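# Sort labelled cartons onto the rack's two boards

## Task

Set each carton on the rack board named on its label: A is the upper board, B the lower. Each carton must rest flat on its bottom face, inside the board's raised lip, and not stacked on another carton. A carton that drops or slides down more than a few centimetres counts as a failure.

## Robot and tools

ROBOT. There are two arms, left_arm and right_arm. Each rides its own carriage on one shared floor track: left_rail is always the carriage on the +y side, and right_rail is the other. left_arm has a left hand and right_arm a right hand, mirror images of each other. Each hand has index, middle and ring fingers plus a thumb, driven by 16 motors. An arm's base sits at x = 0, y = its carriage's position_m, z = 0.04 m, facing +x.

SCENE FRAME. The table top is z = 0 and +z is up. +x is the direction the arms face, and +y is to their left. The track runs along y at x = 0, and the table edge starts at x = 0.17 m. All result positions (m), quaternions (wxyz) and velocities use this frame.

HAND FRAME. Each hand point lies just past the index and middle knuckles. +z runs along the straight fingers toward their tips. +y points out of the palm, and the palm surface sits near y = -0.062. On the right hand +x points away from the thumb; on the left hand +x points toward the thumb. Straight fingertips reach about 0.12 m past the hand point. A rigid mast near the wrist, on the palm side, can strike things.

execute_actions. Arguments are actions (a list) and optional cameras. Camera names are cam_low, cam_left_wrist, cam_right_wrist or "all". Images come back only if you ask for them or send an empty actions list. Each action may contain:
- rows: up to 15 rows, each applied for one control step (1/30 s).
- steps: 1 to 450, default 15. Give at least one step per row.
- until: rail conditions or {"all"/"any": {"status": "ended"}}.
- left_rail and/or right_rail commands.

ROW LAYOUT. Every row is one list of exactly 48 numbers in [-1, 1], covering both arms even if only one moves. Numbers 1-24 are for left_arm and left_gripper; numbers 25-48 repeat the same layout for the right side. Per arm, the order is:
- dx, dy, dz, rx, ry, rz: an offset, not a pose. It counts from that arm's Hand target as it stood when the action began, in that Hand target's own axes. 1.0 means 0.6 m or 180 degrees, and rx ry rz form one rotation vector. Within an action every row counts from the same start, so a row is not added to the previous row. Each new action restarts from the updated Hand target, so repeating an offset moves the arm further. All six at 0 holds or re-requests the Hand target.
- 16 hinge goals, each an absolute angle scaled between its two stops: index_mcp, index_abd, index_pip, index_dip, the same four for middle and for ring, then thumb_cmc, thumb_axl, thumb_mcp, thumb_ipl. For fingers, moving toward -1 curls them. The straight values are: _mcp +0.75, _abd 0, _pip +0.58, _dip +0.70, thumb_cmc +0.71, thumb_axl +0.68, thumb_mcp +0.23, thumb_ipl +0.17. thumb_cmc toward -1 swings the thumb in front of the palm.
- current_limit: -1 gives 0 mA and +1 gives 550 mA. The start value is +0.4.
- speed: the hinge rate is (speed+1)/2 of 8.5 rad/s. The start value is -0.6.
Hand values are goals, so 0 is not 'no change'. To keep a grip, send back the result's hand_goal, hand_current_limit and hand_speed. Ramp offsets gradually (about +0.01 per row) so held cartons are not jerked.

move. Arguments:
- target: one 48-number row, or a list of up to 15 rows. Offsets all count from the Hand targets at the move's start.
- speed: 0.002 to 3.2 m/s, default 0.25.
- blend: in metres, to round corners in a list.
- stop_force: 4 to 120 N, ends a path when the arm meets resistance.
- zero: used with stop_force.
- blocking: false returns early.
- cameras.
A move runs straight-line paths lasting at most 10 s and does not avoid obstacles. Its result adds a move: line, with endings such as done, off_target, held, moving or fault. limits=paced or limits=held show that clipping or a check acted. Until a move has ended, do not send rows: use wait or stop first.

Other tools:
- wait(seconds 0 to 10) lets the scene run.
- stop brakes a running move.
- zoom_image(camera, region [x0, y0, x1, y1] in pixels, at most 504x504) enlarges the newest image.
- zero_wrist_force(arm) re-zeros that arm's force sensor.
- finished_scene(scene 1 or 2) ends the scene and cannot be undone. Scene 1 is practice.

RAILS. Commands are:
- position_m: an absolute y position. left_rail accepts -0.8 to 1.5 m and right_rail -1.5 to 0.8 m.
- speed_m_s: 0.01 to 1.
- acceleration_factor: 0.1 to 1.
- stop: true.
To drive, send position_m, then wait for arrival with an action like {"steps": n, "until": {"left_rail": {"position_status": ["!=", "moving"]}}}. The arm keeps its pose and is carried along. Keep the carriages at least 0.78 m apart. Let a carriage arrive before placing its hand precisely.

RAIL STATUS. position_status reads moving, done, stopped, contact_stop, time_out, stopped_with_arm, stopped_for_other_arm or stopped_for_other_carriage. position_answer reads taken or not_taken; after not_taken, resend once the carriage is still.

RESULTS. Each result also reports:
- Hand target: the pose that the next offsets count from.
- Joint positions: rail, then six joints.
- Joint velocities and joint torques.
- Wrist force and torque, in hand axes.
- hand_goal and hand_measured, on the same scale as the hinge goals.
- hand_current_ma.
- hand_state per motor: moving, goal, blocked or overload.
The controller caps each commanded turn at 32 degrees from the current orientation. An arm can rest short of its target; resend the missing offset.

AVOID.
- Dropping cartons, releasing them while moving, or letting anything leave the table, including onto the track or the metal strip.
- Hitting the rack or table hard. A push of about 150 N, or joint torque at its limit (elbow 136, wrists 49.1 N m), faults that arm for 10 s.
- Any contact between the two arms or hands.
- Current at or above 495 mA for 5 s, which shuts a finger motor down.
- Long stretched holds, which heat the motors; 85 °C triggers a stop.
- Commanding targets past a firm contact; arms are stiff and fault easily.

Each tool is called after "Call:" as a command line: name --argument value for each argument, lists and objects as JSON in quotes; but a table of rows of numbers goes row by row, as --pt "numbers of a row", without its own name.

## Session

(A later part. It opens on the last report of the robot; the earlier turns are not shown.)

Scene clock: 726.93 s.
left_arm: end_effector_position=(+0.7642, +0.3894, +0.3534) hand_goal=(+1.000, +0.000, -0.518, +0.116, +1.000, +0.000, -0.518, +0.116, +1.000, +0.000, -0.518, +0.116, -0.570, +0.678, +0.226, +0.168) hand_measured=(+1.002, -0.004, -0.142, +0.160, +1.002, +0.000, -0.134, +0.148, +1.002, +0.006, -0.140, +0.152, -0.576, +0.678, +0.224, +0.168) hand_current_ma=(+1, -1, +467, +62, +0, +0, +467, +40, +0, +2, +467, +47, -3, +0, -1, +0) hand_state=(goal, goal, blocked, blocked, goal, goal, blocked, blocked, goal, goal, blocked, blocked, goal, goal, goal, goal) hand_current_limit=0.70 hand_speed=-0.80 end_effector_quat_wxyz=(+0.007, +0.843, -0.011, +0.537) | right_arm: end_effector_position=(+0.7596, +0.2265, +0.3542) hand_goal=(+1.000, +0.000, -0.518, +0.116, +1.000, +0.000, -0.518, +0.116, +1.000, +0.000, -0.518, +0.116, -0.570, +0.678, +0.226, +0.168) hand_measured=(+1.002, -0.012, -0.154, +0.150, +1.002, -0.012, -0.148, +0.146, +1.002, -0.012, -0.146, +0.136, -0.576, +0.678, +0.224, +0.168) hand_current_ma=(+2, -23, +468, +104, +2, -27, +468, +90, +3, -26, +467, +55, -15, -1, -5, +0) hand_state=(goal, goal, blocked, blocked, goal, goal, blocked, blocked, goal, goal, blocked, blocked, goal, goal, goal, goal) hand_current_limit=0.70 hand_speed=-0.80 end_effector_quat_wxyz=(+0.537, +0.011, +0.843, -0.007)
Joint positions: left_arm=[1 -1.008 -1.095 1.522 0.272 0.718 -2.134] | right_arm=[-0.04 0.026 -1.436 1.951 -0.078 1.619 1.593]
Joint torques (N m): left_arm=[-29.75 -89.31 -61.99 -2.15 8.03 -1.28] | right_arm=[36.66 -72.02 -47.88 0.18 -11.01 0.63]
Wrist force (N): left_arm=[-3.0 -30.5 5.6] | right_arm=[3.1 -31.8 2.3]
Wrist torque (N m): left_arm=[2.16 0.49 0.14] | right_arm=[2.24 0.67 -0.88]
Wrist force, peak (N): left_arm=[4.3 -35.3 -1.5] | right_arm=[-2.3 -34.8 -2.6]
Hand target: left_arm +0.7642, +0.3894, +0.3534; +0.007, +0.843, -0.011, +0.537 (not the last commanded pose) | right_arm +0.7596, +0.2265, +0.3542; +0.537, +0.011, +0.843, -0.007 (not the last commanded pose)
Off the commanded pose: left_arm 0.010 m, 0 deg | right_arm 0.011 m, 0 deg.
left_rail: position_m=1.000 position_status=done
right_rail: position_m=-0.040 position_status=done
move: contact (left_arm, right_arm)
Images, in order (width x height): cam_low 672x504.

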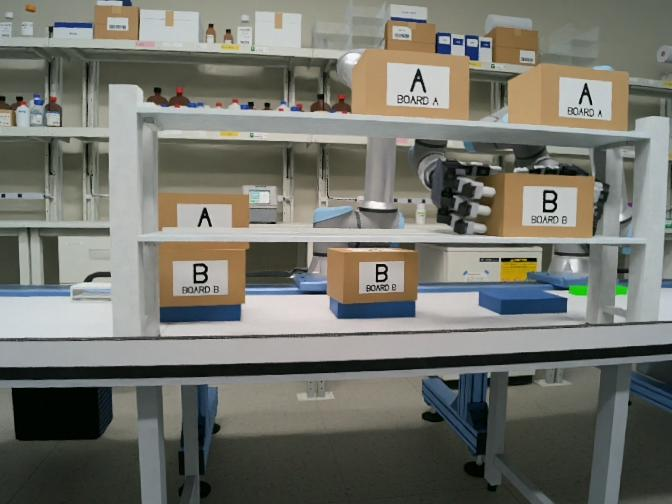

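Call:
execute_actions --actions '[{"rows":[[0,0,0,0,0,0,1,0,0.07,0.116,1,0,0.07,0.116,1,0,0.07,0.116,-0.571,0.678,0.226,0.168,0.4,-0.75,0,0,0,0,0,0,1,0,-0.153,0.116,1,0,-0.153,0.116,1,0,-0.153,0.116,-0.571,0.678,0.226,0.168,0.4,-0.75]],"steps":30}]'

Call:
move --pt "0.0151 0 -0.007 0 0 0 1 0 0.07 0.116 1 0 0.07 0.116 1 0 0.07 0.116 -0.571 0.678 0.226 0.168 0.4 -0.75 0 0 0 0 0 0 1 0 -0.153 0.116 1 0 -0.153 0.116 1 0 -0.153 0.116 -0.571 0.678 0.226 0.168 0.4 -0.75" --pt "-0.1609 0.0109 -0.3845 0 0 0 1 0 0.07 0.116 1 0 0.07 0.116 1 0 0.07 0.116 -0.571 0.678 0.226 0.168 0.4 -0.75 0 0 0 0 0 0 1 0 -0.153 0.116 1 0 -0.153 0.116 1 0 -0.153 0.116 -0.571 0.678 0.226 0.168 0.4 -0.75" --speed '[0.08,0.2]' --blend '[0.004,0]'

Call:
move --target '[0,0,0,0,0,0,1,0,0.07,0.116,1,0,0.07,0.116,1,0,0.07,0.116,-0.571,0.678,0.226,0.168,0.4,-0.75,0.0014,0.1283,-0.003,0,0,0,1,0,-0.153,0.116,1,0,-0.153,0.116,1,0,-0.153,0.116,-0.571,0.678,0.226,0.168,0.4,-0.75]' --speed 0.06 --stop_force 30 --cameras '["all"]'

Call:
zoom_image --camera "cam_low" --region '[440, 130, 660, 260]'

Scene clock: 761.23 s.
left_arm: end_effector_position=(+0.7642, +0.3893, +0.3534) hand_goal=(+1.000, +0.000, +0.070, +0.116, +1.000, +0.000, +0.070, +0.116, +1.000, +0.000, +0.070, +0.116, -0.570, +0.678, +0.226, +0.168) hand_measured=(+1.000, -0.002, +0.068, +0.120, +1.000, +0.000, +0.068, +0.120, +0.984, +0.030, +0.032, +0.112, -0.576, +0.678, +0.224, +0.168) hand_current_ma=(+0, +0, -1, +1, +0, +0, -1, +1, -15, +29, -49, -1, -3, +0, -1, +0) hand_state=(goal, goal, goal, goal, goal, goal, goal, goal, goal, blocked, blocked, goal, goal, goal, goal, goal) hand_current_limit=0.40 hand_speed=-0.75 end_effector_quat_wxyz=(+0.007, +0.843, -0.011, +0.537) | right_arm: end_effector_position=(+0.7596, +0.2265, +0.3542) hand_goal=(+1.000, +0.000, -0.152, +0.116, +1.000, +0.000, -0.152, +0.116, +1.000, +0.000, -0.152, +0.116, -0.570, +0.678, +0.226, +0.168) hand_measured=(+1.000, -0.010, -0.128, +0.130, +1.000, -0.012, -0.126, +0.130, +1.000, -0.012, -0.120, +0.122, -0.576, +0.678, +0.224, +0.168) hand_current_ma=(+0, -21, +65, +33, +0, -24, +78, +37, +0, -23, +95, +15, -15, -1, -5, +0) hand_state=(goal, goal, blocked, goal, goal, goal, blocked, goal, goal, goal, blocked, goal, goal, goal, goal, goal) hand_current_limit=0.40 hand_speed=-0.75 end_effector_quat_wxyz=(+0.537, +0.011, +0.843, -0.007)
Joint positions: left_arm=[1 -1.008 -1.095 1.522 0.272 0.718 -2.134] | right_arm=[-0.04 0.026 -1.436 1.951 -0.078 1.619 1.593]
Joint torques (N m): left_arm=[9.72 -76.83 -21.08 3.89 -3.49 2.93] | right_arm=[-7.9 -48.09 -30.48 0.09 1.37 0.35]
Wrist force (N): left_arm=[5.0 1.2 1.0] | right_arm=[-1.3 -2.1 3.5]
Wrist torque (N m): left_arm=[-0.13 -0.04 0.22] | right_arm=[-0.08 0.13 -0.06]
Wrist force, peak (N): left_arm=[-3.0 -30.8 6.0] | right_arm=[3.3 -32.4 2.7]
Hand target: left_arm +0.7642, +0.3893, +0.3534; +0.007, +0.843, -0.011, +0.537 | right_arm +0.7596, +0.2265, +0.3542; +0.537, +0.011, +0.843, -0.007
Off the commanded pose: left_arm 0.000 m, 0 deg | right_arm 0.000 m, 0 deg.
left_rail: position_m=1.000 position_status=done
right_rail: position_m=-0.040 position_status=done

Scene clock: 763.47 s.
left_arm: end_effector_position=(+0.5143, +0.3896, +0.3634) hand_goal=(+1.000, +0.000, +0.070, +0.116, +1.000, +0.000, +0.070, +0.116, +1.000, +0.000, +0.070, +0.116, -0.570, +0.678, +0.226, +0.168) hand_measured=(+1.000, -0.002, +0.068, +0.120, +1.000, +0.000, +0.068, +0.120, +0.996, +0.000, +0.070, +0.114, -0.576, +0.678, +0.224, +0.168) hand_current_ma=(+0, +0, -1, +1, +0, +0, -1, +1, -1, +0, +0, +0, -3, +0, -1, +0) hand_state=(goal, goal, goal, goal, goal, goal, goal, goal, goal, goal, goal, goal, goal, goal, goal, goal) hand_current_limit=0.40 hand_speed=-0.75 end_effector_quat_wxyz=(+0.007, +0.843, -0.011, +0.537) | right_arm: end_effector_position=(+0.7596, +0.2265, +0.3542) hand_goal=(+1.000, +0.000, -0.152, +0.116, +1.000, +0.000, -0.152, +0.116, +1.000, +0.000, -0.152, +0.116, -0.570, +0.678, +0.226, +0.168) hand_measured=(+1.000, -0.010, -0.128, +0.130, +1.000, -0.012, -0.126, +0.130, +1.000, -0.012, -0.120, +0.122, -0.576, +0.678, +0.224, +0.168) hand_current_ma=(+0, -21, +65, +33, +0, -23, +77, +36, +0, -23, +95, +15, -15, -1, -5, +0) hand_state=(goal, goal, blocked, goal, goal, goal, blocked, goal, goal, goal, blocked, goal, goal, goal, goal, goal) hand_current_limit=0.40 hand_speed=-0.75 end_effector_quat_wxyz=(+0.537, +0.011, +0.843, -0.007)
Joint positions: left_arm=[1 -1.37 -1.257 1.818 0.559 0.489 -2.64] | right_arm=[-0.04 0.026 -1.436 1.951 -0.078 1.619 1.593]
Joint torques (N m): left_arm=[-11.51 -39.48 -19.54 4.63 -4.37 -4.35] | right_arm=[-8.05 -41.07 -29.4 -0.34 1.57 0.78]
Wrist force (N): left_arm=[1.6 0.3 3.0] | right_arm=[-1.3 -2.0 3.3]
Wrist torque (N m): left_arm=[-0.19 -0.11 0.20] | right_arm=[-0.05 0.13 -0.05]
Wrist force, peak (N): left_arm=[6.2 0.3 4.7] | right_arm=[-1.2 -2.1 3.6]
Hand target: left_arm +0.5142, +0.3896, +0.3634; +0.007, +0.843, -0.011, +0.537 | right_arm +0.7596, +0.2265, +0.3542; +0.537, +0.011, +0.843, -0.007
Off the commanded pose: left_arm 0.000 m, 0 deg | right_arm 0.000 m, 0 deg.
left_rail: position_m=1.000 position_status=done
right_rail: position_m=-0.040 position_status=done
move: done

Scene clock: 765.93 s.
left_arm: end_effector_position=(+0.5142, +0.3896, +0.3634) hand_goal=(+1.000, +0.000, +0.070, +0.116, +1.000, +0.000, +0.070, +0.116, +1.000, +0.000, +0.070, +0.116, -0.570, +0.678, +0.226, +0.168) hand_measured=(+1.000, -0.002, +0.068, +0.120, +1.000, +0.000, +0.068, +0.120, +0.996, +0.000, +0.070, +0.114, -0.576, +0.678, +0.224, +0.168) hand_current_ma=(+0, +0, -1, +1, +0, +0, -1, +1, -1, +0, +0, +0, -3, +0, -1, +0) hand_state=(goal, goal, goal, goal, goal, goal, goal, goal, goal, goal, goal, goal, goal, goal, goal, goal) hand_current_limit=0.40 hand_speed=-0.75 end_effector_quat_wxyz=(+0.007, +0.843, -0.011, +0.537) | right_arm: end_effector_position=(+0.7597, +0.3035, +0.3542) hand_goal=(+1.000, +0.000, -0.152, +0.116, +1.000, +0.000, -0.152, +0.116, +1.000, +0.000, -0.152, +0.116, -0.570, +0.678, +0.226, +0.168) hand_measured=(+1.000, -0.010, -0.134, +0.126, +1.000, -0.010, -0.128, +0.128, +1.000, -0.012, -0.124, +0.122, -0.576, +0.678, +0.224, +0.168) hand_current_ma=(+0, -18, +49, +25, +0, -20, +66, +29, +0, -23, +83, +15, -15, -1, -5, +0) hand_state=(goal, goal, goal, goal, goal, goal, blocked, goal, goal, goal, blocked, goal, goal, goal, goal, goal) hand_current_limit=0.40 hand_speed=-0.75 end_effector_quat_wxyz=(+0.537, +0.011, +0.843, -0.007)
Joint positions: left_arm=[1 -1.37 -1.257 1.818 0.559 0.489 -2.64] | right_arm=[-0.04 0.167 -1.386 1.892 -0.062 1.746 1.653]
Joint torques (N m): left_arm=[-13.86 -40.72 -20.88 5.18 -4.39 -4.13] | right_arm=[15.95 -39.8 -44.17 1.95 1.44 2.35]
Wrist force (N): left_arm=[1.5 0.3 3.2] | right_arm=[-1.3 -2.8 1.6]
Wrist torque (N m): left_arm=[-0.20 -0.10 0.20] | right_arm=[0.21 0.22 -0.53]
Wrist force, peak (N): left_arm=[1.9 0.5 3.4] | right_arm=[-1.7 -3.9 2.5]
Hand target: left_arm +0.5142, +0.3896, +0.3634; +0.007, +0.843, -0.011, +0.537 | right_arm +0.7597, +0.3035, +0.3542; +0.537, +0.011, +0.843, -0.007
Off the commanded pose: left_arm 0.000 m, 0 deg | right_arm 0.000 m, 0 deg.
left_rail: position_m=1.000 position_status=done
right_rail: position_m=-0.040 position_status=done
move: done
camera_calibration:
cam_left_wrist: T_world_to_cam=[[-0.261161, 0.662498, -0.702062, 0.103572], [-0.472012, 0.546778, 0.691548, -0.270786], [0.842021, 0.511987, 0.169909, -0.567285], [0, 0, 0, 1]] pos_world=[0.376901, 0.369886, 0.356363]
cam_right_wrist: T_world_to_cam=[[0.36341, 0.586787, 0.723612, -0.674274], [-0.519125, -0.517412, 0.68029, 0.262569], [0.77359, -0.622869, 0.116583, -0.314822], [0, 0, 0, 1]] pos_world=[0.624887, 0.335419, 0.345993]

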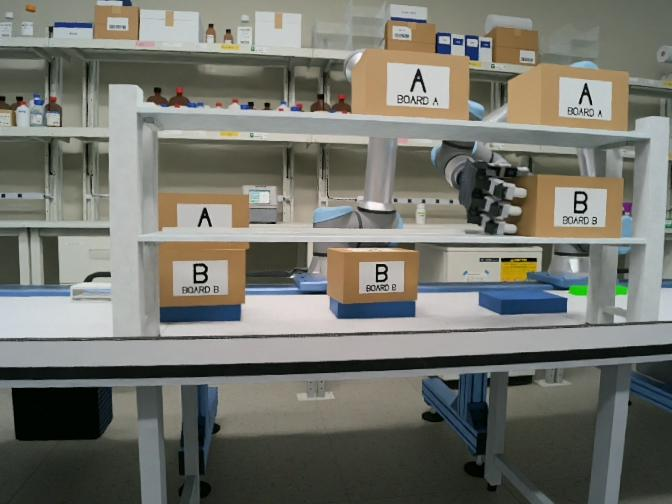

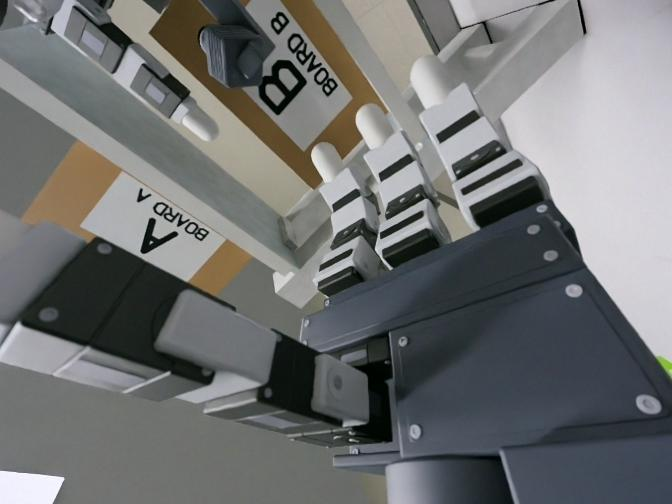

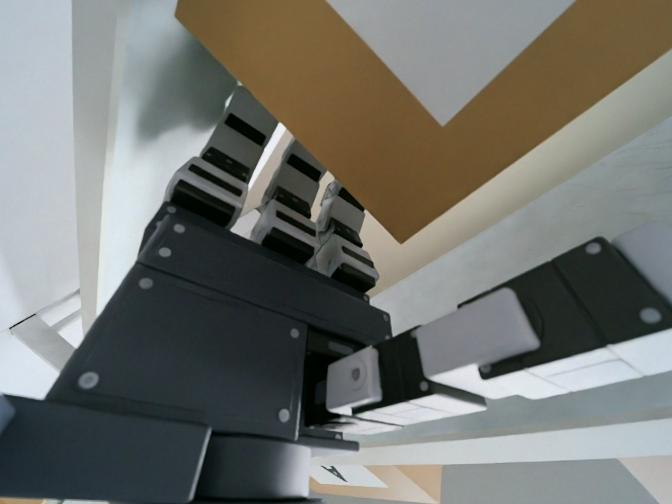

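Scaled by 2.291 from the camera's 672x504 image, which has a finer 960x720 frame.

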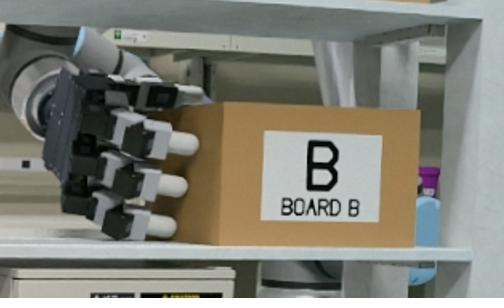

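Call:
execute_actions --actions '[{"rows":[[0,0,0,0,0,0,1,0,0.07,0.116,1,0,0.07,0.116,1,0,0.07,0.116,-0.571,0.678,0.226,0.168,0.4,-0.75,0,0,0,0,0,0,1,0,0.07,0.116,1,0,0.07,0.116,1,0,0.07,0.116,-0.571,0.678,0.226,0.168,0.4,-0.75]],"steps":12}]'

Call:
move --pt "0.1652 -0.3639 -0.1980 0 0 0 1 0 0.07 0.116 1 0 0.07 0.116 1 0 0.07 0.116 -0.571 0.678 0.226 0.168 0.4 -0.75 -0.0006 -0.05 0.0012 0 0 0 1 0 0.07 0.116 1 0 0.07 0.116 1 0 0.07 0.116 -0.571 0.678 0.226 0.168 0.4 -0.75" --pt "0.4343 -0.3638 -0.3307 0 0 0 1 0 0.07 0.116 1 0 0.07 0.116 1 0 0.07 0.116 -0.571 0.678 0.226 0.168 0.4 -0.75 0.2108 -0.0631 -0.4518 0 0 0 1 0 0.07 0.116 1 0 0.07 0.116 1 0 0.07 0.116 -0.571 0.678 0.226 0.168 0.4 -0.75" --pt "0.4343 -0.3638 -0.3307 0 -0.1111 0 1 0 0.285 0.116 1 0 0.285 0.116 1 0 0.285 0.116 0.714 0.678 0.226 0.168 0.4 -0.75 -0.2807 -0.0635 -0.6995 0 0.1111 0 1 0 0.285 0.116 1 0 0.285 0.116 1 0 0.285 0.116 0.714 0.678 0.226 0.168 0.4 -0.75" --speed '[0.2,0.25,0.3]' --blend '[0.02,0.03,0]'

Call:
execute_actions --actions '[{"right_rail":{"position_m":-1.0},"steps":200,"until":{"right_rail":{"position_status":["!=","moving"]}}},{"left_rail":{"position_m":0.05},"steps":200,"until":{"left_rail":{"position_status":["!=","moving"]}}}]' --cameras '["all"]'

Scene clock: 843.13 s.
left_arm: end_effector_position=(+0.5142, +0.3896, +0.3634) hand_goal=(+1.000, +0.000, +0.070, +0.116, +1.000, +0.000, +0.070, +0.116, +1.000, +0.000, +0.070, +0.116, -0.570, +0.678, +0.226, +0.168) hand_measured=(+1.000, -0.002, +0.068, +0.120, +1.000, +0.000, +0.068, +0.120, +0.996, +0.000, +0.070, +0.114, -0.576, +0.678, +0.224, +0.168) hand_current_ma=(+0, +0, -1, +1, +0, +0, -1, +1, -1, +0, +0, +0, -3, +0, -1, +0) hand_state=(goal, goal, goal, goal, goal, goal, goal, goal, goal, goal, goal, goal, goal, goal, goal, goal) hand_current_limit=0.40 hand_speed=-0.75 end_effector_quat_wxyz=(+0.007, +0.843, -0.011, +0.537) | right_arm: end_effector_position=(+0.7597, +0.3035, +0.3542) hand_goal=(+1.000, +0.000, +0.070, +0.116, +1.000, +0.000, +0.070, +0.116, +1.000, +0.000, +0.070, +0.116, -0.570, +0.678, +0.226, +0.168) hand_measured=(+1.000, -0.010, +0.068, +0.118, +1.000, -0.010, +0.068, +0.120, +0.988, +0.016, +0.046, +0.114, -0.576, +0.678, +0.224, +0.168) hand_current_ma=(+0, -18, -4, +5, +0, -19, -5, +6, -28, +34, -70, -3, -15, -1, -5, +0) hand_state=(goal, goal, goal, goal, goal, goal, goal, goal, goal, goal, blocked, goal, goal, goal, goal, goal) hand_current_limit=0.40 hand_speed=-0.75 end_effector_quat_wxyz=(+0.537, +0.011, +0.843, -0.007)
Joint positions: left_arm=[1 -1.37 -1.257 1.818 0.559 0.489 -2.64] | right_arm=[-0.04 0.167 -1.386 1.892 -0.062 1.746 1.653]
Joint torques (N m): left_arm=[-12.92 -40.45 -25.01 5.08 -4.03 -4.08] | right_arm=[7.53 -38.74 -37.82 1.89 1.45 2.25]
Wrist force (N): left_arm=[2.0 0.6 3.1] | right_arm=[-4.1 0.9 -0.4]
Wrist torque (N m): left_arm=[-0.16 -0.15 0.23] | right_arm=[0.02 0.02 -0.50]
Wrist force, peak (N): left_arm=[1.9 0.3 3.4] | right_arm=[-4.3 1.0 -0.7]
Hand target: left_arm +0.5142, +0.3896, +0.3634; +0.007, +0.843, -0.011, +0.537 | right_arm +0.7597, +0.3035, +0.3542; +0.537, +0.011, +0.843, -0.007
Off the commanded pose: left_arm 0.000 m, 0 deg | right_arm 0.000 m, 0 deg.
left_rail: position_m=1.000 position_status=done
right_rail: position_m=-0.040 position_status=done

Scene clock: 849.37 s.
left_arm: end_effector_position=(+0.4504, +0.6096, +0.6835) hand_goal=(+1.000, +0.000, +0.286, +0.116, +1.000, +0.000, +0.286, +0.116, +1.000, +0.000, +0.286, +0.116, +0.714, +0.678, +0.226, +0.168) hand_measured=(+1.000, -0.002, +0.284, +0.120, +1.000, +0.000, +0.284, +0.120, +0.996, +0.000, +0.284, +0.114, +0.712, +0.678, +0.224, +0.168) hand_current_ma=(+0, +0, -1, +1, +0, +0, -1, +1, -1, +0, -1, +0, -1, +0, -1, +0) hand_state=(goal, goal, goal, goal, goal, goal, goal, goal, goal, goal, goal, goal, goal, goal, goal, goal) hand_current_limit=0.40 hand_speed=-0.75 end_effector_quat_wxyz=(+0.005, +0.924, -0.012, +0.383) | right_arm: end_effector_position=(+0.4496, +0.2737, +0.6842) hand_goal=(+1.000, +0.000, +0.286, +0.116, +1.000, +0.000, +0.286, +0.116, +1.000, +0.000, +0.286, +0.116, +0.714, +0.678, +0.226, +0.168) hand_measured=(+1.000, -0.008, +0.284, +0.118, +1.000, -0.004, +0.284, +0.118, +0.996, -0.002, +0.284, +0.118, +0.712, +0.678, +0.224, +0.168) hand_current_ma=(+0, -16, -4, +5, +0, -6, -5, +5, -10, -1, -5, +5, -5, -1, -5, +0) hand_state=(goal, goal, goal, goal, goal, goal, goal, goal, goal, goal, goal, goal, goal, goal, goal, goal) hand_current_limit=0.40 hand_speed=-0.75 end_effector_quat_wxyz=(+0.383, +0.012, +0.924, -0.005)
Joint positions: left_arm=[1 -1.305 -1.727 1.641 1.376 0.827 -2.738] | right_arm=[-0.04 0.213 -1.857 1.65 1.007 1.74 1.742]
Joint torques (N m): left_arm=[8.83 -9.9 -52.04 5.48 1.56 3.36] | right_arm=[13.93 0.62 -47.1 4.25 -1.07 2.19]
Wrist force (N): left_arm=[2.1 0.7 3.2] | right_arm=[-2.3 0.6 0.5]
Wrist torque (N m): left_arm=[-0.20 -0.22 0.07] | right_arm=[0.04 0.30 -0.30]
Wrist force, peak (N): left_arm=[1.3 1.7 3.6] | right_arm=[-18.8 1.4 4.8]
Hand target: left_arm +0.4504, +0.6096, +0.6835; +0.005, +0.924, -0.012, +0.383 | right_arm +0.4496, +0.2737, +0.6842; +0.383, +0.012, +0.924, -0.005
Off the commanded pose: left_arm 0.000 m, 0 deg | right_arm 0.000 m, 0 deg.
left_rail: position_m=1.000 position_status=done
right_rail: position_m=-0.040 position_status=done
move: done

Scene clock: 853.43 s.
left_arm: end_effector_position=(+0.4504, -0.3404, +0.6835) hand_goal=(+1.000, +0.000, +0.286, +0.116, +1.000, +0.000, +0.286, +0.116, +1.000, +0.000, +0.286, +0.116, +0.714, +0.678, +0.226, +0.168) hand_measured=(+0.998, -0.002, +0.284, +0.120, +0.998, +0.000, +0.284, +0.120, +0.996, +0.000, +0.284, +0.114, +0.714, +0.678, +0.224, +0.168) hand_current_ma=(+0, +0, -1, +1, +0, +0, -1, +1, -1, +0, -1, +0, +0, +0, -1, +0) hand_state=(goal, goal, goal, goal, goal, goal, goal, goal, goal, goal, goal, goal, goal, goal, goal, goal) hand_current_limit=0.40 hand_speed=-0.75 end_effector_quat_wxyz=(+0.005, +0.924, -0.012, +0.383) | right_arm: end_effector_position=(+0.4496, -0.6863, +0.6842) hand_goal=(+1.000, +0.000, +0.286, +0.116, +1.000, +0.000, +0.286, +0.116, +1.000, +0.000, +0.286, +0.116, +0.714, +0.678, +0.226, +0.168) hand_measured=(+0.998, -0.008, +0.284, +0.118, +0.998, -0.004, +0.284, +0.118, +0.996, -0.002, +0.284, +0.118, +0.712, +0.678, +0.224, +0.168) hand_current_ma=(-2, -15, -4, +5, -2, -6, -4, +5, -8, -1, -4, +5, -2, -1, -5, +0) hand_state=(goal, goal, goal, goal, goal, goal, goal, goal, goal, goal, goal, goal, goal, goal, goal, goal) hand_current_limit=0.40 hand_speed=-0.75 end_effector_quat_wxyz=(+0.383, +0.012, +0.924, -0.005)
Joint positions: left_arm=[0.05 -1.305 -1.727 1.641 1.376 0.827 -2.738] | right_arm=[-1 0.213 -1.857 1.65 1.007 1.74 1.742]
Joint torques (N m): left_arm=[9.58 -43.12 -37.98 2.47 -0.44 3.53] | right_arm=[1.83 -28.53 -33.16 0.63 1.27 1.59]
Wrist force (N): left_arm=[1.8 0.5 2.7] | right_arm=[-2.3 0.6 0.4]
Wrist torque (N m): left_arm=[-0.19 -0.19 0.05] | right_arm=[0.05 0.31 -0.30]
Wrist force, peak (N): left_arm=[2.2 2.0 3.2] | right_arm=[-2.7 2.4 0.4]
Hand target: left_arm +0.4504, -0.3404, +0.6835; +0.005, +0.924, -0.012, +0.383 | right_arm +0.4496, -0.6863, +0.6842; +0.383, +0.012, +0.924, -0.005
Off the commanded pose: left_arm 0.000 m, 0 deg | right_arm 0.000 m, 0 deg.
left_rail: position_m=0.050 position_status=done
right_rail: position_m=-1.000 position_status=done
camera_calibration:
cam_left_wrist: T_world_to_cam=[[-0.484352, 0.668504, -0.564363, 0.803749], [-0.20628, 0.539629, 0.816241, -0.330442], [0.850207, 0.511765, -0.123471, 0.00255528], [0, 0, 0, 1]] pos_world=[0.318962, -0.360302, 0.723642]
cam_right_wrist: T_world_to_cam=[[0.589825, 0.580729, 0.561124, -0.214359], [-0.256052, -0.524513, 0.811987, -0.84825], [0.765862, -0.622607, -0.160674, -0.536502], [0, 0, 0, 1]] pos_world=[0.320124, -0.654463, 0.722848]

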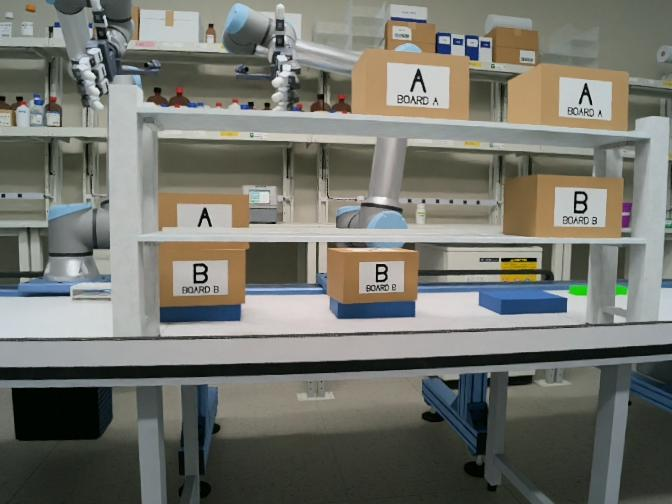

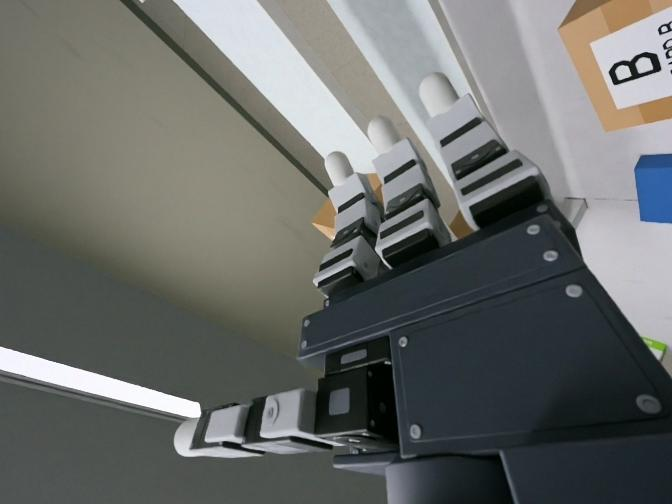

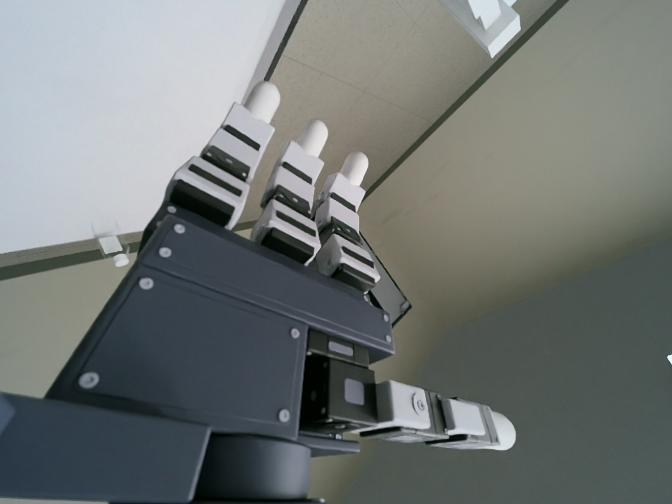

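Call:
move --target '[-0.4457,-0.0138,0.3930,0.0464,0,-0.0464,1,0,0.286,0.116,1,0,0.286,0.116,1,0,0.286,0.116,0.714,0.678,0.226,0.168,0.4,-0.7,0.3857,0.1093,0.4550,-0.0464,0,-0.0464,1,0,0.286,0.116,1,0,0.286,0.116,1,0,0.286,0.116,0.714,0.678,0.226,0.168,0.4,-0.7]' --speed 0.3 --cameras '["all"]'

Scene clock: 863.60 s.
left_arm: end_effector_position=(+0.4282, -0.3315, +0.3278) hand_goal=(+1.000, +0.000, +0.286, +0.116, +1.000, +0.000, +0.286, +0.116, +1.000, +0.000, +0.286, +0.116, +0.714, +0.678, +0.226, +0.168) hand_measured=(+0.998, -0.002, +0.284, +0.120, +0.998, +0.000, +0.284, +0.120, +0.996, +0.000, +0.284, +0.114, +0.714, +0.678, +0.224, +0.168) hand_current_ma=(+0, +0, -1, +1, +0, +0, -1, +1, -1, +0, -1, +0, +0, +0, -1, +0) hand_state=(goal, goal, goal, goal, goal, goal, goal, goal, goal, goal, goal, goal, goal, goal, goal, goal) hand_current_limit=0.40 hand_speed=-0.70 end_effector_quat_wxyz=(-0.034, +0.920, +0.083, +0.381) | right_arm: end_effector_position=(+0.4807, -0.6216, +0.3276) hand_goal=(+1.000, +0.000, +0.286, +0.116, +1.000, +0.000, +0.286, +0.116, +1.000, +0.000, +0.286, +0.116, +0.714, +0.678, +0.226, +0.168) hand_measured=(+0.998, -0.008, +0.284, +0.118, +0.998, -0.004, +0.284, +0.118, +0.996, -0.002, +0.284, +0.118, +0.712, +0.678, +0.224, +0.168) hand_current_ma=(-2, -15, -4, +5, -2, -6, -4, +5, -8, -1, -4, +5, -2, -1, -5, +0) hand_state=(goal, goal, goal, goal, goal, goal, goal, goal, goal, goal, goal, goal, goal, goal, goal, goal) hand_current_limit=0.40 hand_speed=-0.70 end_effector_quat_wxyz=(+0.381, -0.083, +0.920, +0.034)
Joint positions: left_arm=[0.05 -1.422 -1.522 2.182 0.942 0.786 -3.185] | right_arm=[-1 0.256 -1.668 2.14 0.315 1.625 1.625]
Joint torques (N m): left_arm=[-13.46 -17.4 -15.8 3.36 -4.32 -3.66] | right_arm=[11.64 -12.6 -28.74 -1.07 -2.39 -1.39]
Wrist force (N): left_arm=[1.4 0.6 3.3] | right_arm=[-2.1 1.5 0.9]
Wrist torque (N m): left_arm=[-0.19 -0.13 0.16] | right_arm=[0.09 0.16 -0.05]
Wrist force, peak (N): left_arm=[0.1 0.3 4.6] | right_arm=[-3.6 0.0 -0.7]
Hand target: left_arm +0.4282, -0.3315, +0.3276; -0.034, +0.920, +0.083, +0.381 | right_arm +0.4808, -0.6215, +0.3275; +0.381, -0.083, +0.920, +0.034
Off the commanded pose: left_arm 0.000 m, 0 deg | right_arm 0.000 m, 0 deg.
left_rail: position_m=0.050 position_status=done
right_rail: position_m=-1.000 position_status=done
move: done
camera_calibration:
cam_left_wrist: T_world_to_cam=[[-0.610918, 0.555263, -0.564324, 0.6029], [-0.312314, 0.48597, 0.816268, -0.0219172], [0.727488, 0.674919, -0.123472, 0.0795353], [0, 0, 0, 1]] pos_world=[0.303617, -0.377797, 0.367942]
cam_right_wrist: T_world_to_cam=[[0.458554, 0.689111, 0.561119, 0.0602362], [-0.143346, -0.565791, 0.811993, -0.596717], [0.877029, -0.452777, -0.160665, -0.52521], [0, 0, 0, 1]] pos_world=[0.347466, -0.61693, 0.366348]

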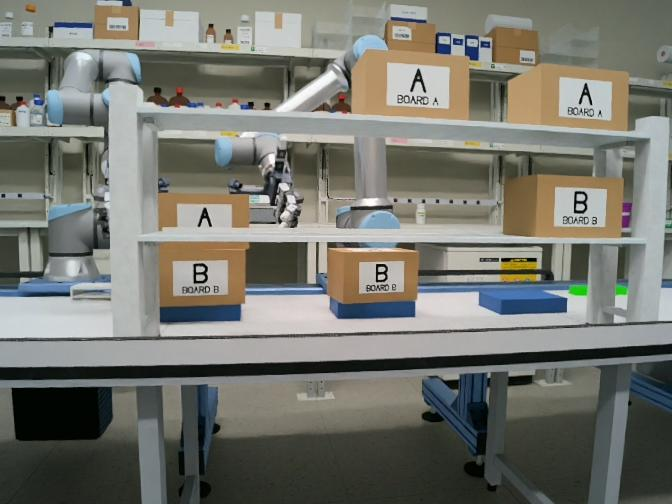

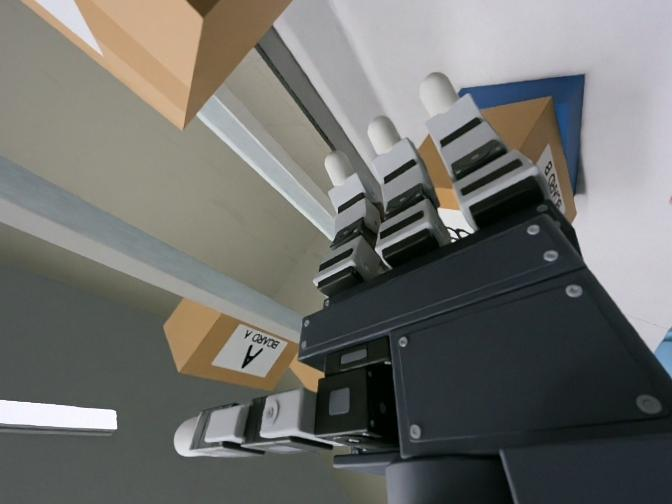

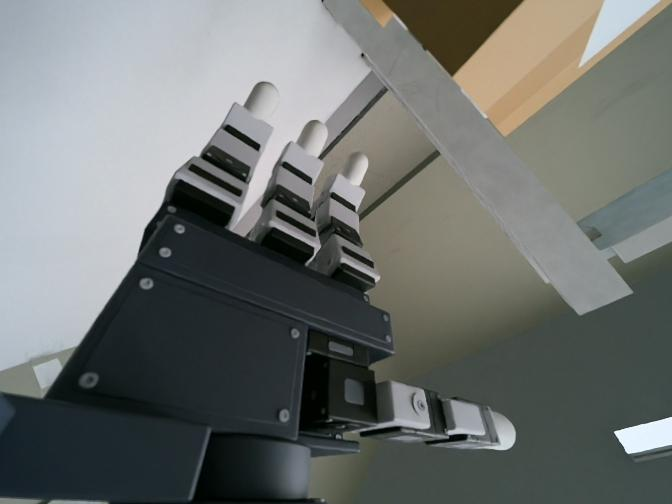

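Call:
move --target '[0.0007,0.1055,-0.004,0,0,0,1,0,0.286,0.116,1,0,0.286,0.116,1,0,0.286,0.116,0.714,0.678,0.226,0.168,0.4,-0.7,-0.0007,0.0978,-0.004,0,0,0,1,0,0.286,0.116,1,0,0.286,0.116,1,0,0.286,0.116,0.714,0.678,0.226,0.168,0.4,-0.7]' --speed 0.1 --stop_force 20

Call:
execute_actions --actions '[{"rows":[[0,0,0,0,0,0,1,0,-0.518,0.116,1,0,-0.518,0.116,1,0,-0.518,0.116,0.714,0.678,0.226,0.168,-0.4,-0.8,0,0,0,0,0,0,1,0,-0.518,0.116,1,0,-0.518,0.116,1,0,-0.518,0.116,0.714,0.678,0.226,0.168,-0.4,-0.8]],"steps":45},{"rows":[[0,0,0,0,0,0,1,0,-0.518,0.116,1,0,-0.518,0.116,1,0,-0.518,0.116,0.714,0.678,0.226,0.168,0.7,-0.8,0,0,0,0,0,0,1,0,-0.518,0.116,1,0,-0.518,0.116,1,0,-0.518,0.116,0.714,0.678,0.226,0.168,0.7,-0.8]],"steps":22}]' --cameras '["all"]'

Scene clock: 905.73 s.
left_arm: end_effector_position=(+0.4382, -0.3940, +0.3296) hand_goal=(+1.000, +0.000, +0.286, +0.116, +1.000, +0.000, +0.286, +0.116, +1.000, +0.000, +0.286, +0.116, +0.714, +0.678, +0.226, +0.168) hand_measured=(+0.998, -0.002, +0.284, +0.120, +0.998, +0.000, +0.284, +0.120, +0.996, +0.000, +0.284, +0.114, +0.714, +0.678, +0.224, +0.168) hand_current_ma=(+0, +0, -1, +1, +0, +0, -1, +1, -1, +0, -1, +0, +0, +0, -1, +0) hand_state=(goal, goal, goal, goal, goal, goal, goal, goal, goal, goal, goal, goal, goal, goal, goal, goal) hand_current_limit=0.40 hand_speed=-0.70 end_effector_quat_wxyz=(-0.034, +0.920, +0.083, +0.381) | right_arm: end_effector_position=(+0.4689, -0.5640, +0.3295) hand_goal=(+1.000, +0.000, +0.286, +0.116, +1.000, +0.000, +0.286, +0.116, +1.000, +0.000, +0.286, +0.116, +0.714, +0.678, +0.226, +0.168) hand_measured=(+0.998, -0.008, +0.284, +0.118, +0.998, -0.004, +0.284, +0.118, +0.996, -0.002, +0.284, +0.118, +0.712, +0.678, +0.224, +0.168) hand_current_ma=(-2, -15, -4, +5, -2, -6, -4, +5, -8, -1, -4, +5, -2, -1, -5, +0) hand_state=(goal, goal, goal, goal, goal, goal, goal, goal, goal, goal, goal, goal, goal, goal, goal, goal) hand_current_limit=0.40 hand_speed=-0.70 end_effector_quat_wxyz=(+0.381, -0.083, +0.920, +0.034)
Joint positions: left_arm=[0.05 -1.421 -1.427 2.07 0.957 0.786 -3.183] | right_arm=[-1 0.409 -1.609 2.084 0.323 1.732 1.735]
Joint torques (N m): left_arm=[9.7 -24.7 -42.86 5.9 -0.35 3.34] | right_arm=[11.73 -18.23 -42.43 4.08 2.44 2.37]
Wrist force (N): left_arm=[1.4 0.6 3.1] | right_arm=[-2.0 1.0 0.6]
Wrist torque (N m): left_arm=[-0.19 -0.14 0.02] | right_arm=[0.04 0.19 -0.33]
Wrist force, peak (N): left_arm=[1.6 0.6 3.7] | right_arm=[-2.7 1.8 0.9]
Hand target: left_arm +0.4382, -0.3940, +0.3296; -0.034, +0.920, +0.083, +0.381 | right_arm +0.4689, -0.5640, +0.3295; +0.381, -0.083, +0.920, +0.034
Off the commanded pose: left_arm 0.000 m, 0 deg | right_arm 0.000 m, 0 deg.
left_rail: position_m=0.050 position_status=done
right_rail: position_m=-1.000 position_status=done
move: done

Scene clock: 908.17 s.
left_arm: end_effector_position=(+0.4382, -0.3940, +0.3296) hand_goal=(+1.000, +0.000, -0.518, +0.116, +1.000, +0.000, -0.518, +0.116, +1.000, +0.000, -0.518, +0.116, +0.714, +0.678, +0.226, +0.168) hand_measured=(+1.002, -0.010, -0.150, +0.140, +1.000, -0.008, -0.158, +0.142, +1.000, -0.008, -0.170, +0.142, +0.714, +0.678, +0.224, +0.168) hand_current_ma=(+0, -5, +468, +26, +0, -4, +468, +28, +0, -3, +468, +30, +0, +0, -1, +0) hand_state=(goal, goal, blocked, blocked, goal, goal, blocked, blocked, goal, goal, blocked, blocked, goal, goal, goal, goal) hand_current_limit=0.70 hand_speed=-0.80 end_effector_quat_wxyz=(-0.034, +0.920, +0.083, +0.381) | right_arm: end_effector_position=(+0.4689, -0.5640, +0.3295) hand_goal=(+1.000, +0.000, -0.518, +0.116, +1.000, +0.000, -0.518, +0.116, +1.000, +0.000, -0.518, +0.116, +0.714, +0.678, +0.226, +0.168) hand_measured=(+1.000, -0.010, -0.126, +0.134, +1.000, -0.006, -0.112, +0.132, +1.000, -0.004, -0.104, +0.130, +0.712, +0.678, +0.224, +0.168) hand_current_ma=(+1, -18, +468, +51, +1, -10, +468, +41, +1, -6, +468, +36, -2, -1, -5, +0) hand_state=(goal, goal, blocked, goal, goal, goal, blocked, goal, goal, goal, blocked, goal, goal, goal, goal, goal) hand_current_limit=0.70 hand_speed=-0.80 end_effector_quat_wxyz=(+0.381, -0.083, +0.920, +0.034)
Joint positions: left_arm=[0.05 -1.421 -1.427 2.07 0.957 0.786 -3.183] | right_arm=[-1 0.409 -1.609 2.084 0.323 1.732 1.735]
Joint torques (N m): left_arm=[-13.68 -31.23 -43.24 -0.44 -2.08 3.31] | right_arm=[11.5 -34.99 -41.72 -2.9 -5.56 2.39]
Wrist force (N): left_arm=[-2.4 -19.6 7.7] | right_arm=[0.2 -17.7 1.5]
Wrist torque (N m): left_arm=[1.22 -0.22 0.23] | right_arm=[1.56 0.41 -0.75]
Wrist force, peak (N): left_arm=[-2.3 -19.8 7.8] | right_arm=[0.2 -17.8 2.0]
Hand target: left_arm +0.4382, -0.3940, +0.3296; -0.034, +0.920, +0.083, +0.381 | right_arm +0.4689, -0.5640, +0.3295; +0.381, -0.083, +0.920, +0.034
Off the commanded pose: left_arm 0.000 m, 0 deg | right_arm 0.000 m, 0 deg.
left_rail: position_m=0.050 position_status=done
right_rail: position_m=-1.000 position_status=done
camera_calibration:
cam_left_wrist: T_world_to_cam=[[-0.610984, 0.555155, -0.56436, 0.644766], [-0.31241, 0.48595, 0.816243, 0.0100757], [0.727392, 0.675023, -0.123472, 0.114894], [0, 0, 0, 1]] pos_world=[0.313517, -0.440397, 0.369842]
cam_right_wrist: T_world_to_cam=[[0.4585, 0.689168, 0.561093, 0.0250733], [-0.143275, -0.565785, 0.812009, -0.567364], [0.877069, -0.452697, -0.160672, -0.488503], [0, 0, 0, 1]] pos_world=[0.335665, -0.55943, 0.368148]

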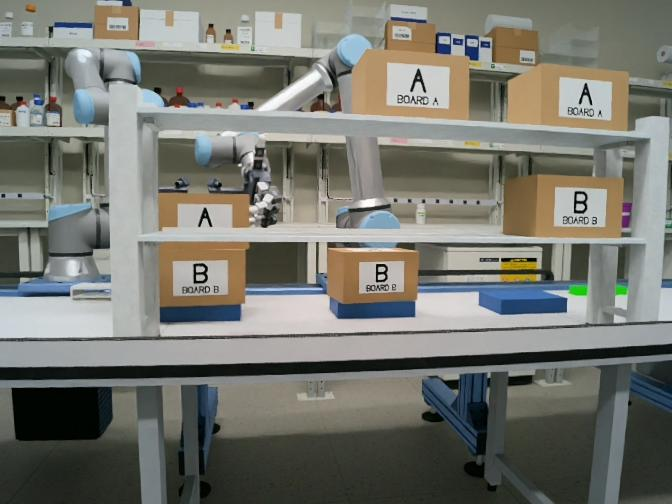

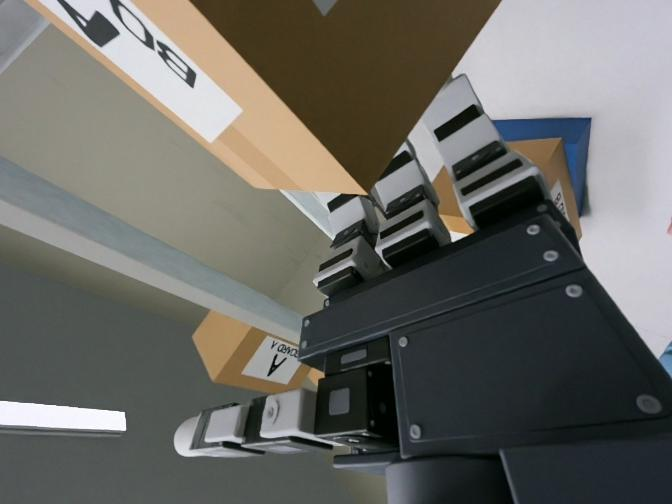

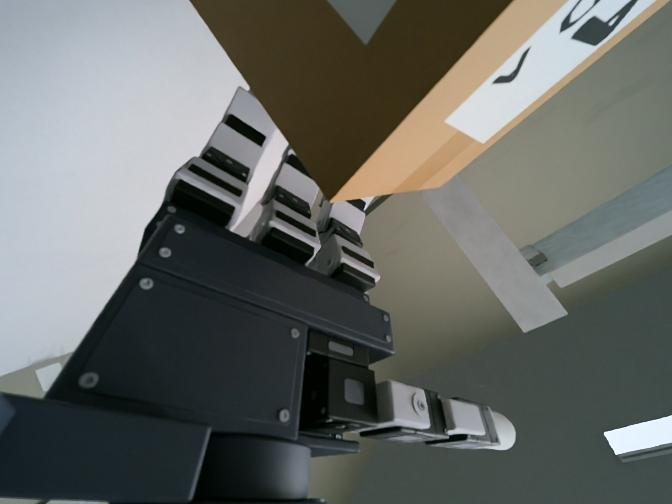

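Call:
zoom_image --camera "cam_low" --region '[480, 150, 650, 260]'

Scaled by 2.965 from the camera's 672x504 image, which has a finer 960x720 frame.

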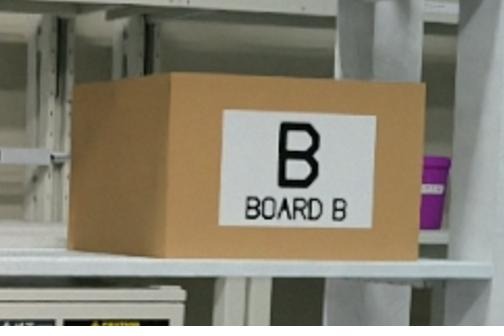

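Call:
move --pt "0.0354 0 -0.0354 0 0 0 1 0 -0.518 0.116 1 0 -0.518 0.116 1 0 -0.518 0.116 0.714 0.678 0.226 0.168 0.7 -0.8 -0.0354 0 -0.0354 0 0 0 1 0 -0.518 0.116 1 0 -0.518 0.116 1 0 -0.518 0.116 0.714 0.678 0.226 0.168 0.7 -0.8" --pt "0.2946 0 -0.2946 0 0 0 1 0 -0.518 0.116 1 0 -0.518 0.116 1 0 -0.518 0.116 0.714 0.678 0.226 0.168 0.7 -0.8 -0.2946 0 -0.2946 0 0 0 1 0 -0.518 0.116 1 0 -0.518 0.116 1 0 -0.518 0.116 0.714 0.678 0.226 0.168 0.7 -0.8" --pt "0.5787 -0.1050 -0.1990 -0.0412 0 0.0412 1 0 -0.518 0.116 1 0 -0.518 0.116 1 0 -0.518 0.116 0.714 0.678 0.226 0.168 0.7 -0.8 -0.5417 0.1098 -0.2363 0.0412 0 0.0412 1 0 -0.518 0.116 1 0 -0.518 0.116 1 0 -0.518 0.116 0.714 0.678 0.226 0.168 0.7 -0.8" --pt "0.8013 -0.0478 0.0236 -0.0412 0 0.0412 1 0 -0.518 0.116 1 0 -0.518 0.116 1 0 -0.518 0.116 0.714 0.678 0.226 0.168 0.7 -0.8 -0.7643 0.0526 -0.0137 0.0412 0 0.0412 1 0 -0.518 0.116 1 0 -0.518 0.116 1 0 -0.518 0.116 0.714 0.678 0.226 0.168 0.7 -0.8" --speed '[0.06,0.15,0.14,0.12]' --blend '[0.01,0.03,0.02,0]' --cameras '["cam_low"]'

Call:
zoom_image --camera "cam_low" --region '[120, 10, 360, 150]'

Call:
move --target '[-0.0648,0,0.0648,0,0,0,1,0,-0.518,0.116,1,0,-0.518,0.116,1,0,-0.518,0.116,0.714,0.678,0.226,0.168,0.7,-0.8,0.0648,0,0.0648,0,0,0,1,0,-0.518,0.116,1,0,-0.518,0.116,1,0,-0.518,0.116,0.714,0.678,0.226,0.168,0.7,-0.8]' --speed 0.025 --stop_force 8 --cameras '["all"]'

Call:
zoom_image --camera "cam_low" --region '[120, 10, 360, 150]'

Scene clock: 987.00 s.
left_arm: end_effector_position=(+0.7773, -0.3034, +0.6596) hand_goal=(+1.000, +0.000, -0.518, +0.116, +1.000, +0.000, -0.518, +0.116, +1.000, +0.000, -0.518, +0.116, +0.714, +0.678, +0.226, +0.168) hand_measured=(+1.002, -0.016, -0.162, +0.150, +1.002, -0.016, -0.168, +0.150, +1.002, -0.016, -0.180, +0.150, +0.714, +0.678, +0.224, +0.168) hand_current_ma=(+0, -11, +467, +44, +0, -10, +467, +44, +0, -10, +467, +43, +0, +0, -1, +0) hand_state=(goal, goal, blocked, blocked, goal, goal, blocked, blocked, goal, goal, blocked, blocked, goal, goal, goal, goal) hand_current_limit=0.70 hand_speed=-0.80 end_effector_quat_wxyz=(+0.001, +0.924, -0.002, +0.383) | right_arm: end_effector_position=(+0.7765, -0.4762, +0.6596) hand_goal=(+1.000, +0.000, -0.518, +0.116, +1.000, +0.000, -0.518, +0.116, +1.000, +0.000, -0.518, +0.116, +0.714, +0.678, +0.226, +0.168) hand_measured=(+1.002, -0.018, -0.126, +0.156, +1.002, -0.014, -0.112, +0.152, +1.002, -0.012, -0.104, +0.150, +0.712, +0.678, +0.224, +0.168) hand_current_ma=(+2, -41, +467, +124, +2, -31, +467, +115, +2, -27, +468, +108, -2, -1, -5, +0) hand_state=(goal, goal, blocked, blocked, goal, goal, blocked, blocked, goal, goal, blocked, blocked, goal, goal, goal, goal) hand_current_limit=0.70 hand_speed=-0.80 end_effector_quat_wxyz=(+0.383, +0.002, +0.924, -0.001)
Joint positions: left_arm=[0.05 -0.701 -1.323 1.19 1.05 1.099 -2.106] | right_arm=[-1 0.404 -1.169 0.968 1.029 1.855 1.867]
Joint torques (N m): left_arm=[-14.37 -42.14 -60.52 -1.87 8.97 3.61] | right_arm=[11.48 -64.49 -53.38 -0.65 -10.18 -0.91]
Wrist force (N): left_arm=[-2.8 -27.0 8.0] | right_arm=[4.2 -26.9 6.5]
Wrist torque (N m): left_arm=[1.77 -0.29 0.33] | right_arm=[2.07 0.68 -0.36]
Wrist force, peak (N): left_arm=[-2.8 -27.0 8.0] | right_arm=[4.2 -26.9 6.5]
Hand target: left_arm +0.7774, -0.3034, +0.6596; +0.001, +0.924, -0.002, +0.383 | right_arm +0.7766, -0.4762, +0.6596; +0.383, +0.002, +0.924, -0.001
Off the commanded pose: left_arm 0.000 m, 0 deg | right_arm 0.000 m, 0 deg.
left_rail: position_m=0.050 position_status=done
right_rail: position_m=-1.000 position_status=done
move: done
Images, in order (width x height): cam_low 672x504.

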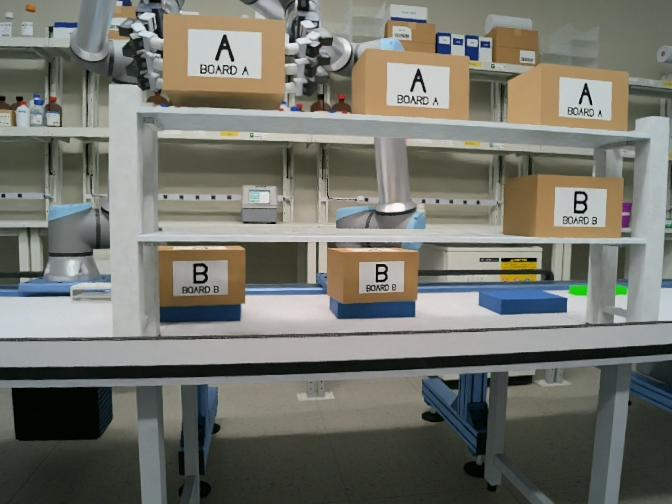

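Scaled by 2.100 from the camera's 672x504 image, which has a finer 960x720 frame.

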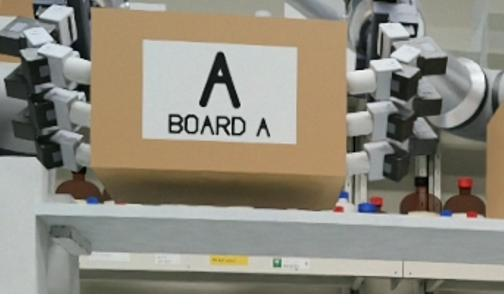

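Scene clock: 989.73 s.
left_arm: end_effector_position=(+0.7774, -0.3034, +0.6216) hand_goal=(+1.000, +0.000, -0.518, +0.116, +1.000, +0.000, -0.518, +0.116, +1.000, +0.000, -0.518, +0.116, +0.714, +0.678, +0.226, +0.168) hand_measured=(+1.002, -0.008, -0.162, +0.148, +1.002, -0.008, -0.168, +0.150, +1.002, -0.008, -0.182, +0.152, +0.714, +0.678, +0.224, +0.168) hand_current_ma=(+1, -4, +467, +39, +0, -3, +468, +43, +0, -3, +467, +49, +0, +0, -1, +0) hand_state=(goal, goal, blocked, blocked, goal, goal, blocked, blocked, goal, goal, blocked, blocked, goal, goal, goal, goal) hand_current_limit=0.70 hand_speed=-0.80 end_effector_quat_wxyz=(+0.001, +0.924, -0.002, +0.383) | right_arm: end_effector_position=(+0.7766, -0.4762, +0.6231) hand_goal=(+1.000, +0.000, -0.518, +0.116, +1.000, +0.000, -0.518, +0.116, +1.000, +0.000, -0.518, +0.116, +0.714, +0.678, +0.226, +0.168) hand_measured=(+1.002, -0.016, -0.126, +0.152, +1.002, -0.012, -0.112, +0.148, +1.002, -0.010, -0.104, +0.146, +0.712, +0.678, +0.224, +0.168) hand_current_ma=(+2, -34, +467, +115, +2, -25, +467, +95, +3, -20, +467, +88, -2, -1, -5, +0) hand_state=(goal, goal, blocked, blocked, goal, goal, blocked, blocked, goal, goal, blocked, blocked, goal, goal, goal, goal) hand_current_limit=0.70 hand_speed=-0.80 end_effector_quat_wxyz=(+0.383, +0.002, +0.924, -0.001)
Joint positions: left_arm=[0.05 -0.701 -1.33 1.264 0.982 1.099 -2.105] | right_arm=[-1 0.404 -1.181 1.049 0.96 1.855 1.867]
Joint torques (N m): left_arm=[-35.91 -41.48 -61.57 -1.92 8.04 2.33] | right_arm=[24.58 -61.48 -54.05 -0.5 -9.5 0.31]
Wrist force (N): left_arm=[-2.0 -27.7 7.7] | right_arm=[3.0 -27.3 3.8]
Wrist torque (N m): left_arm=[1.85 -0.14 0.21] | right_arm=[2.25 0.72 -0.53]
Wrist force, peak (N): left_arm=[4.9 -35.7 -0.9] | right_arm=[-1.4 -29.6 -2.5]
Hand target: left_arm +0.7774, -0.3034, +0.6216; +0.001, +0.924, -0.002, +0.383 (not the last commanded pose) | right_arm +0.7766, -0.4762, +0.6231; +0.383, +0.002, +0.924, -0.001 (not the last commanded pose)
Off the commanded pose: left_arm 0.017 m, 0 deg | right_arm 0.018 m, 0 deg.
left_rail: position_m=0.050 position_status=done
right_rail: position_m=-1.000 position_status=done
move: contact (left_arm, right_arm)
camera_calibration:
cam_left_wrist: T_world_to_cam=[[-0.499764, 0.657094, -0.564325, 0.910936], [-0.218728, 0.534667, 0.816266, -0.224412], [0.838089, 0.531374, -0.123482, -0.286692], [0, 0, 0, 1]] pos_world=[0.646441, -0.326245, 0.661842]
cam_right_wrist: T_world_to_cam=[[0.576348, 0.594152, 0.561076, -0.47805], [-0.243904, -0.530221, 0.81202, -0.616893], [0.779958, -0.604854, -0.160676, -0.668455], [0, 0, 0, 1]] pos_world=[0.646427, -0.447373, 0.661748]

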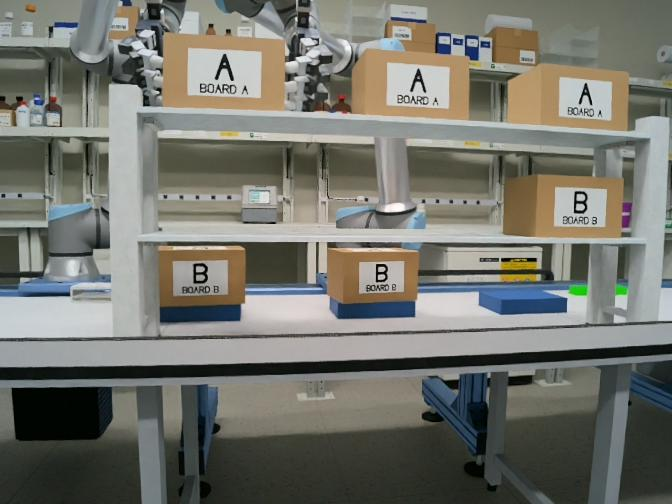

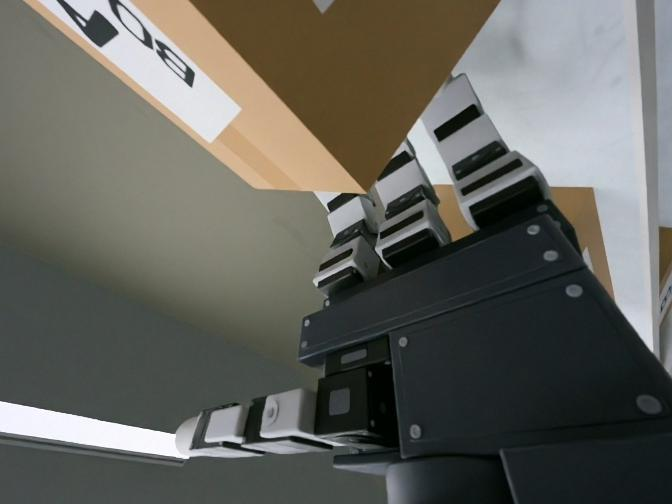

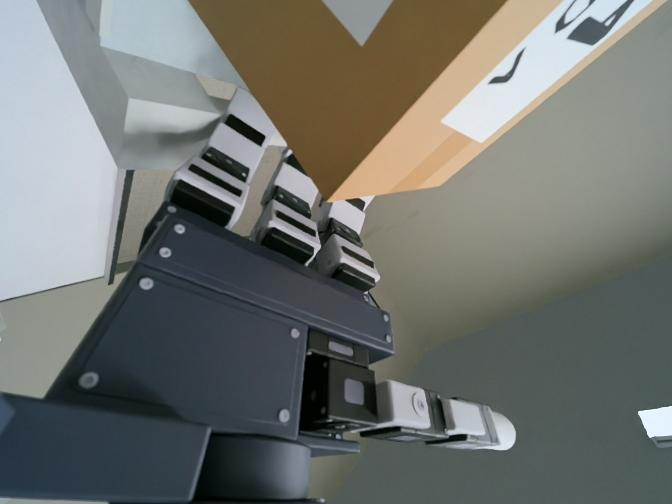

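Scaled by 2.100 from the camera's 672x504 image, which has a finer 960x720 frame.

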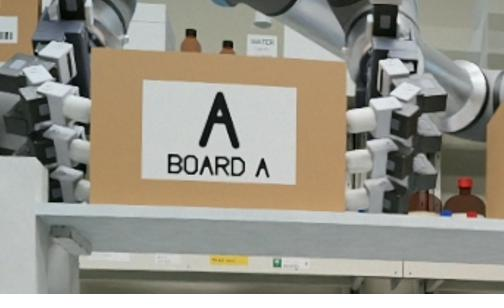

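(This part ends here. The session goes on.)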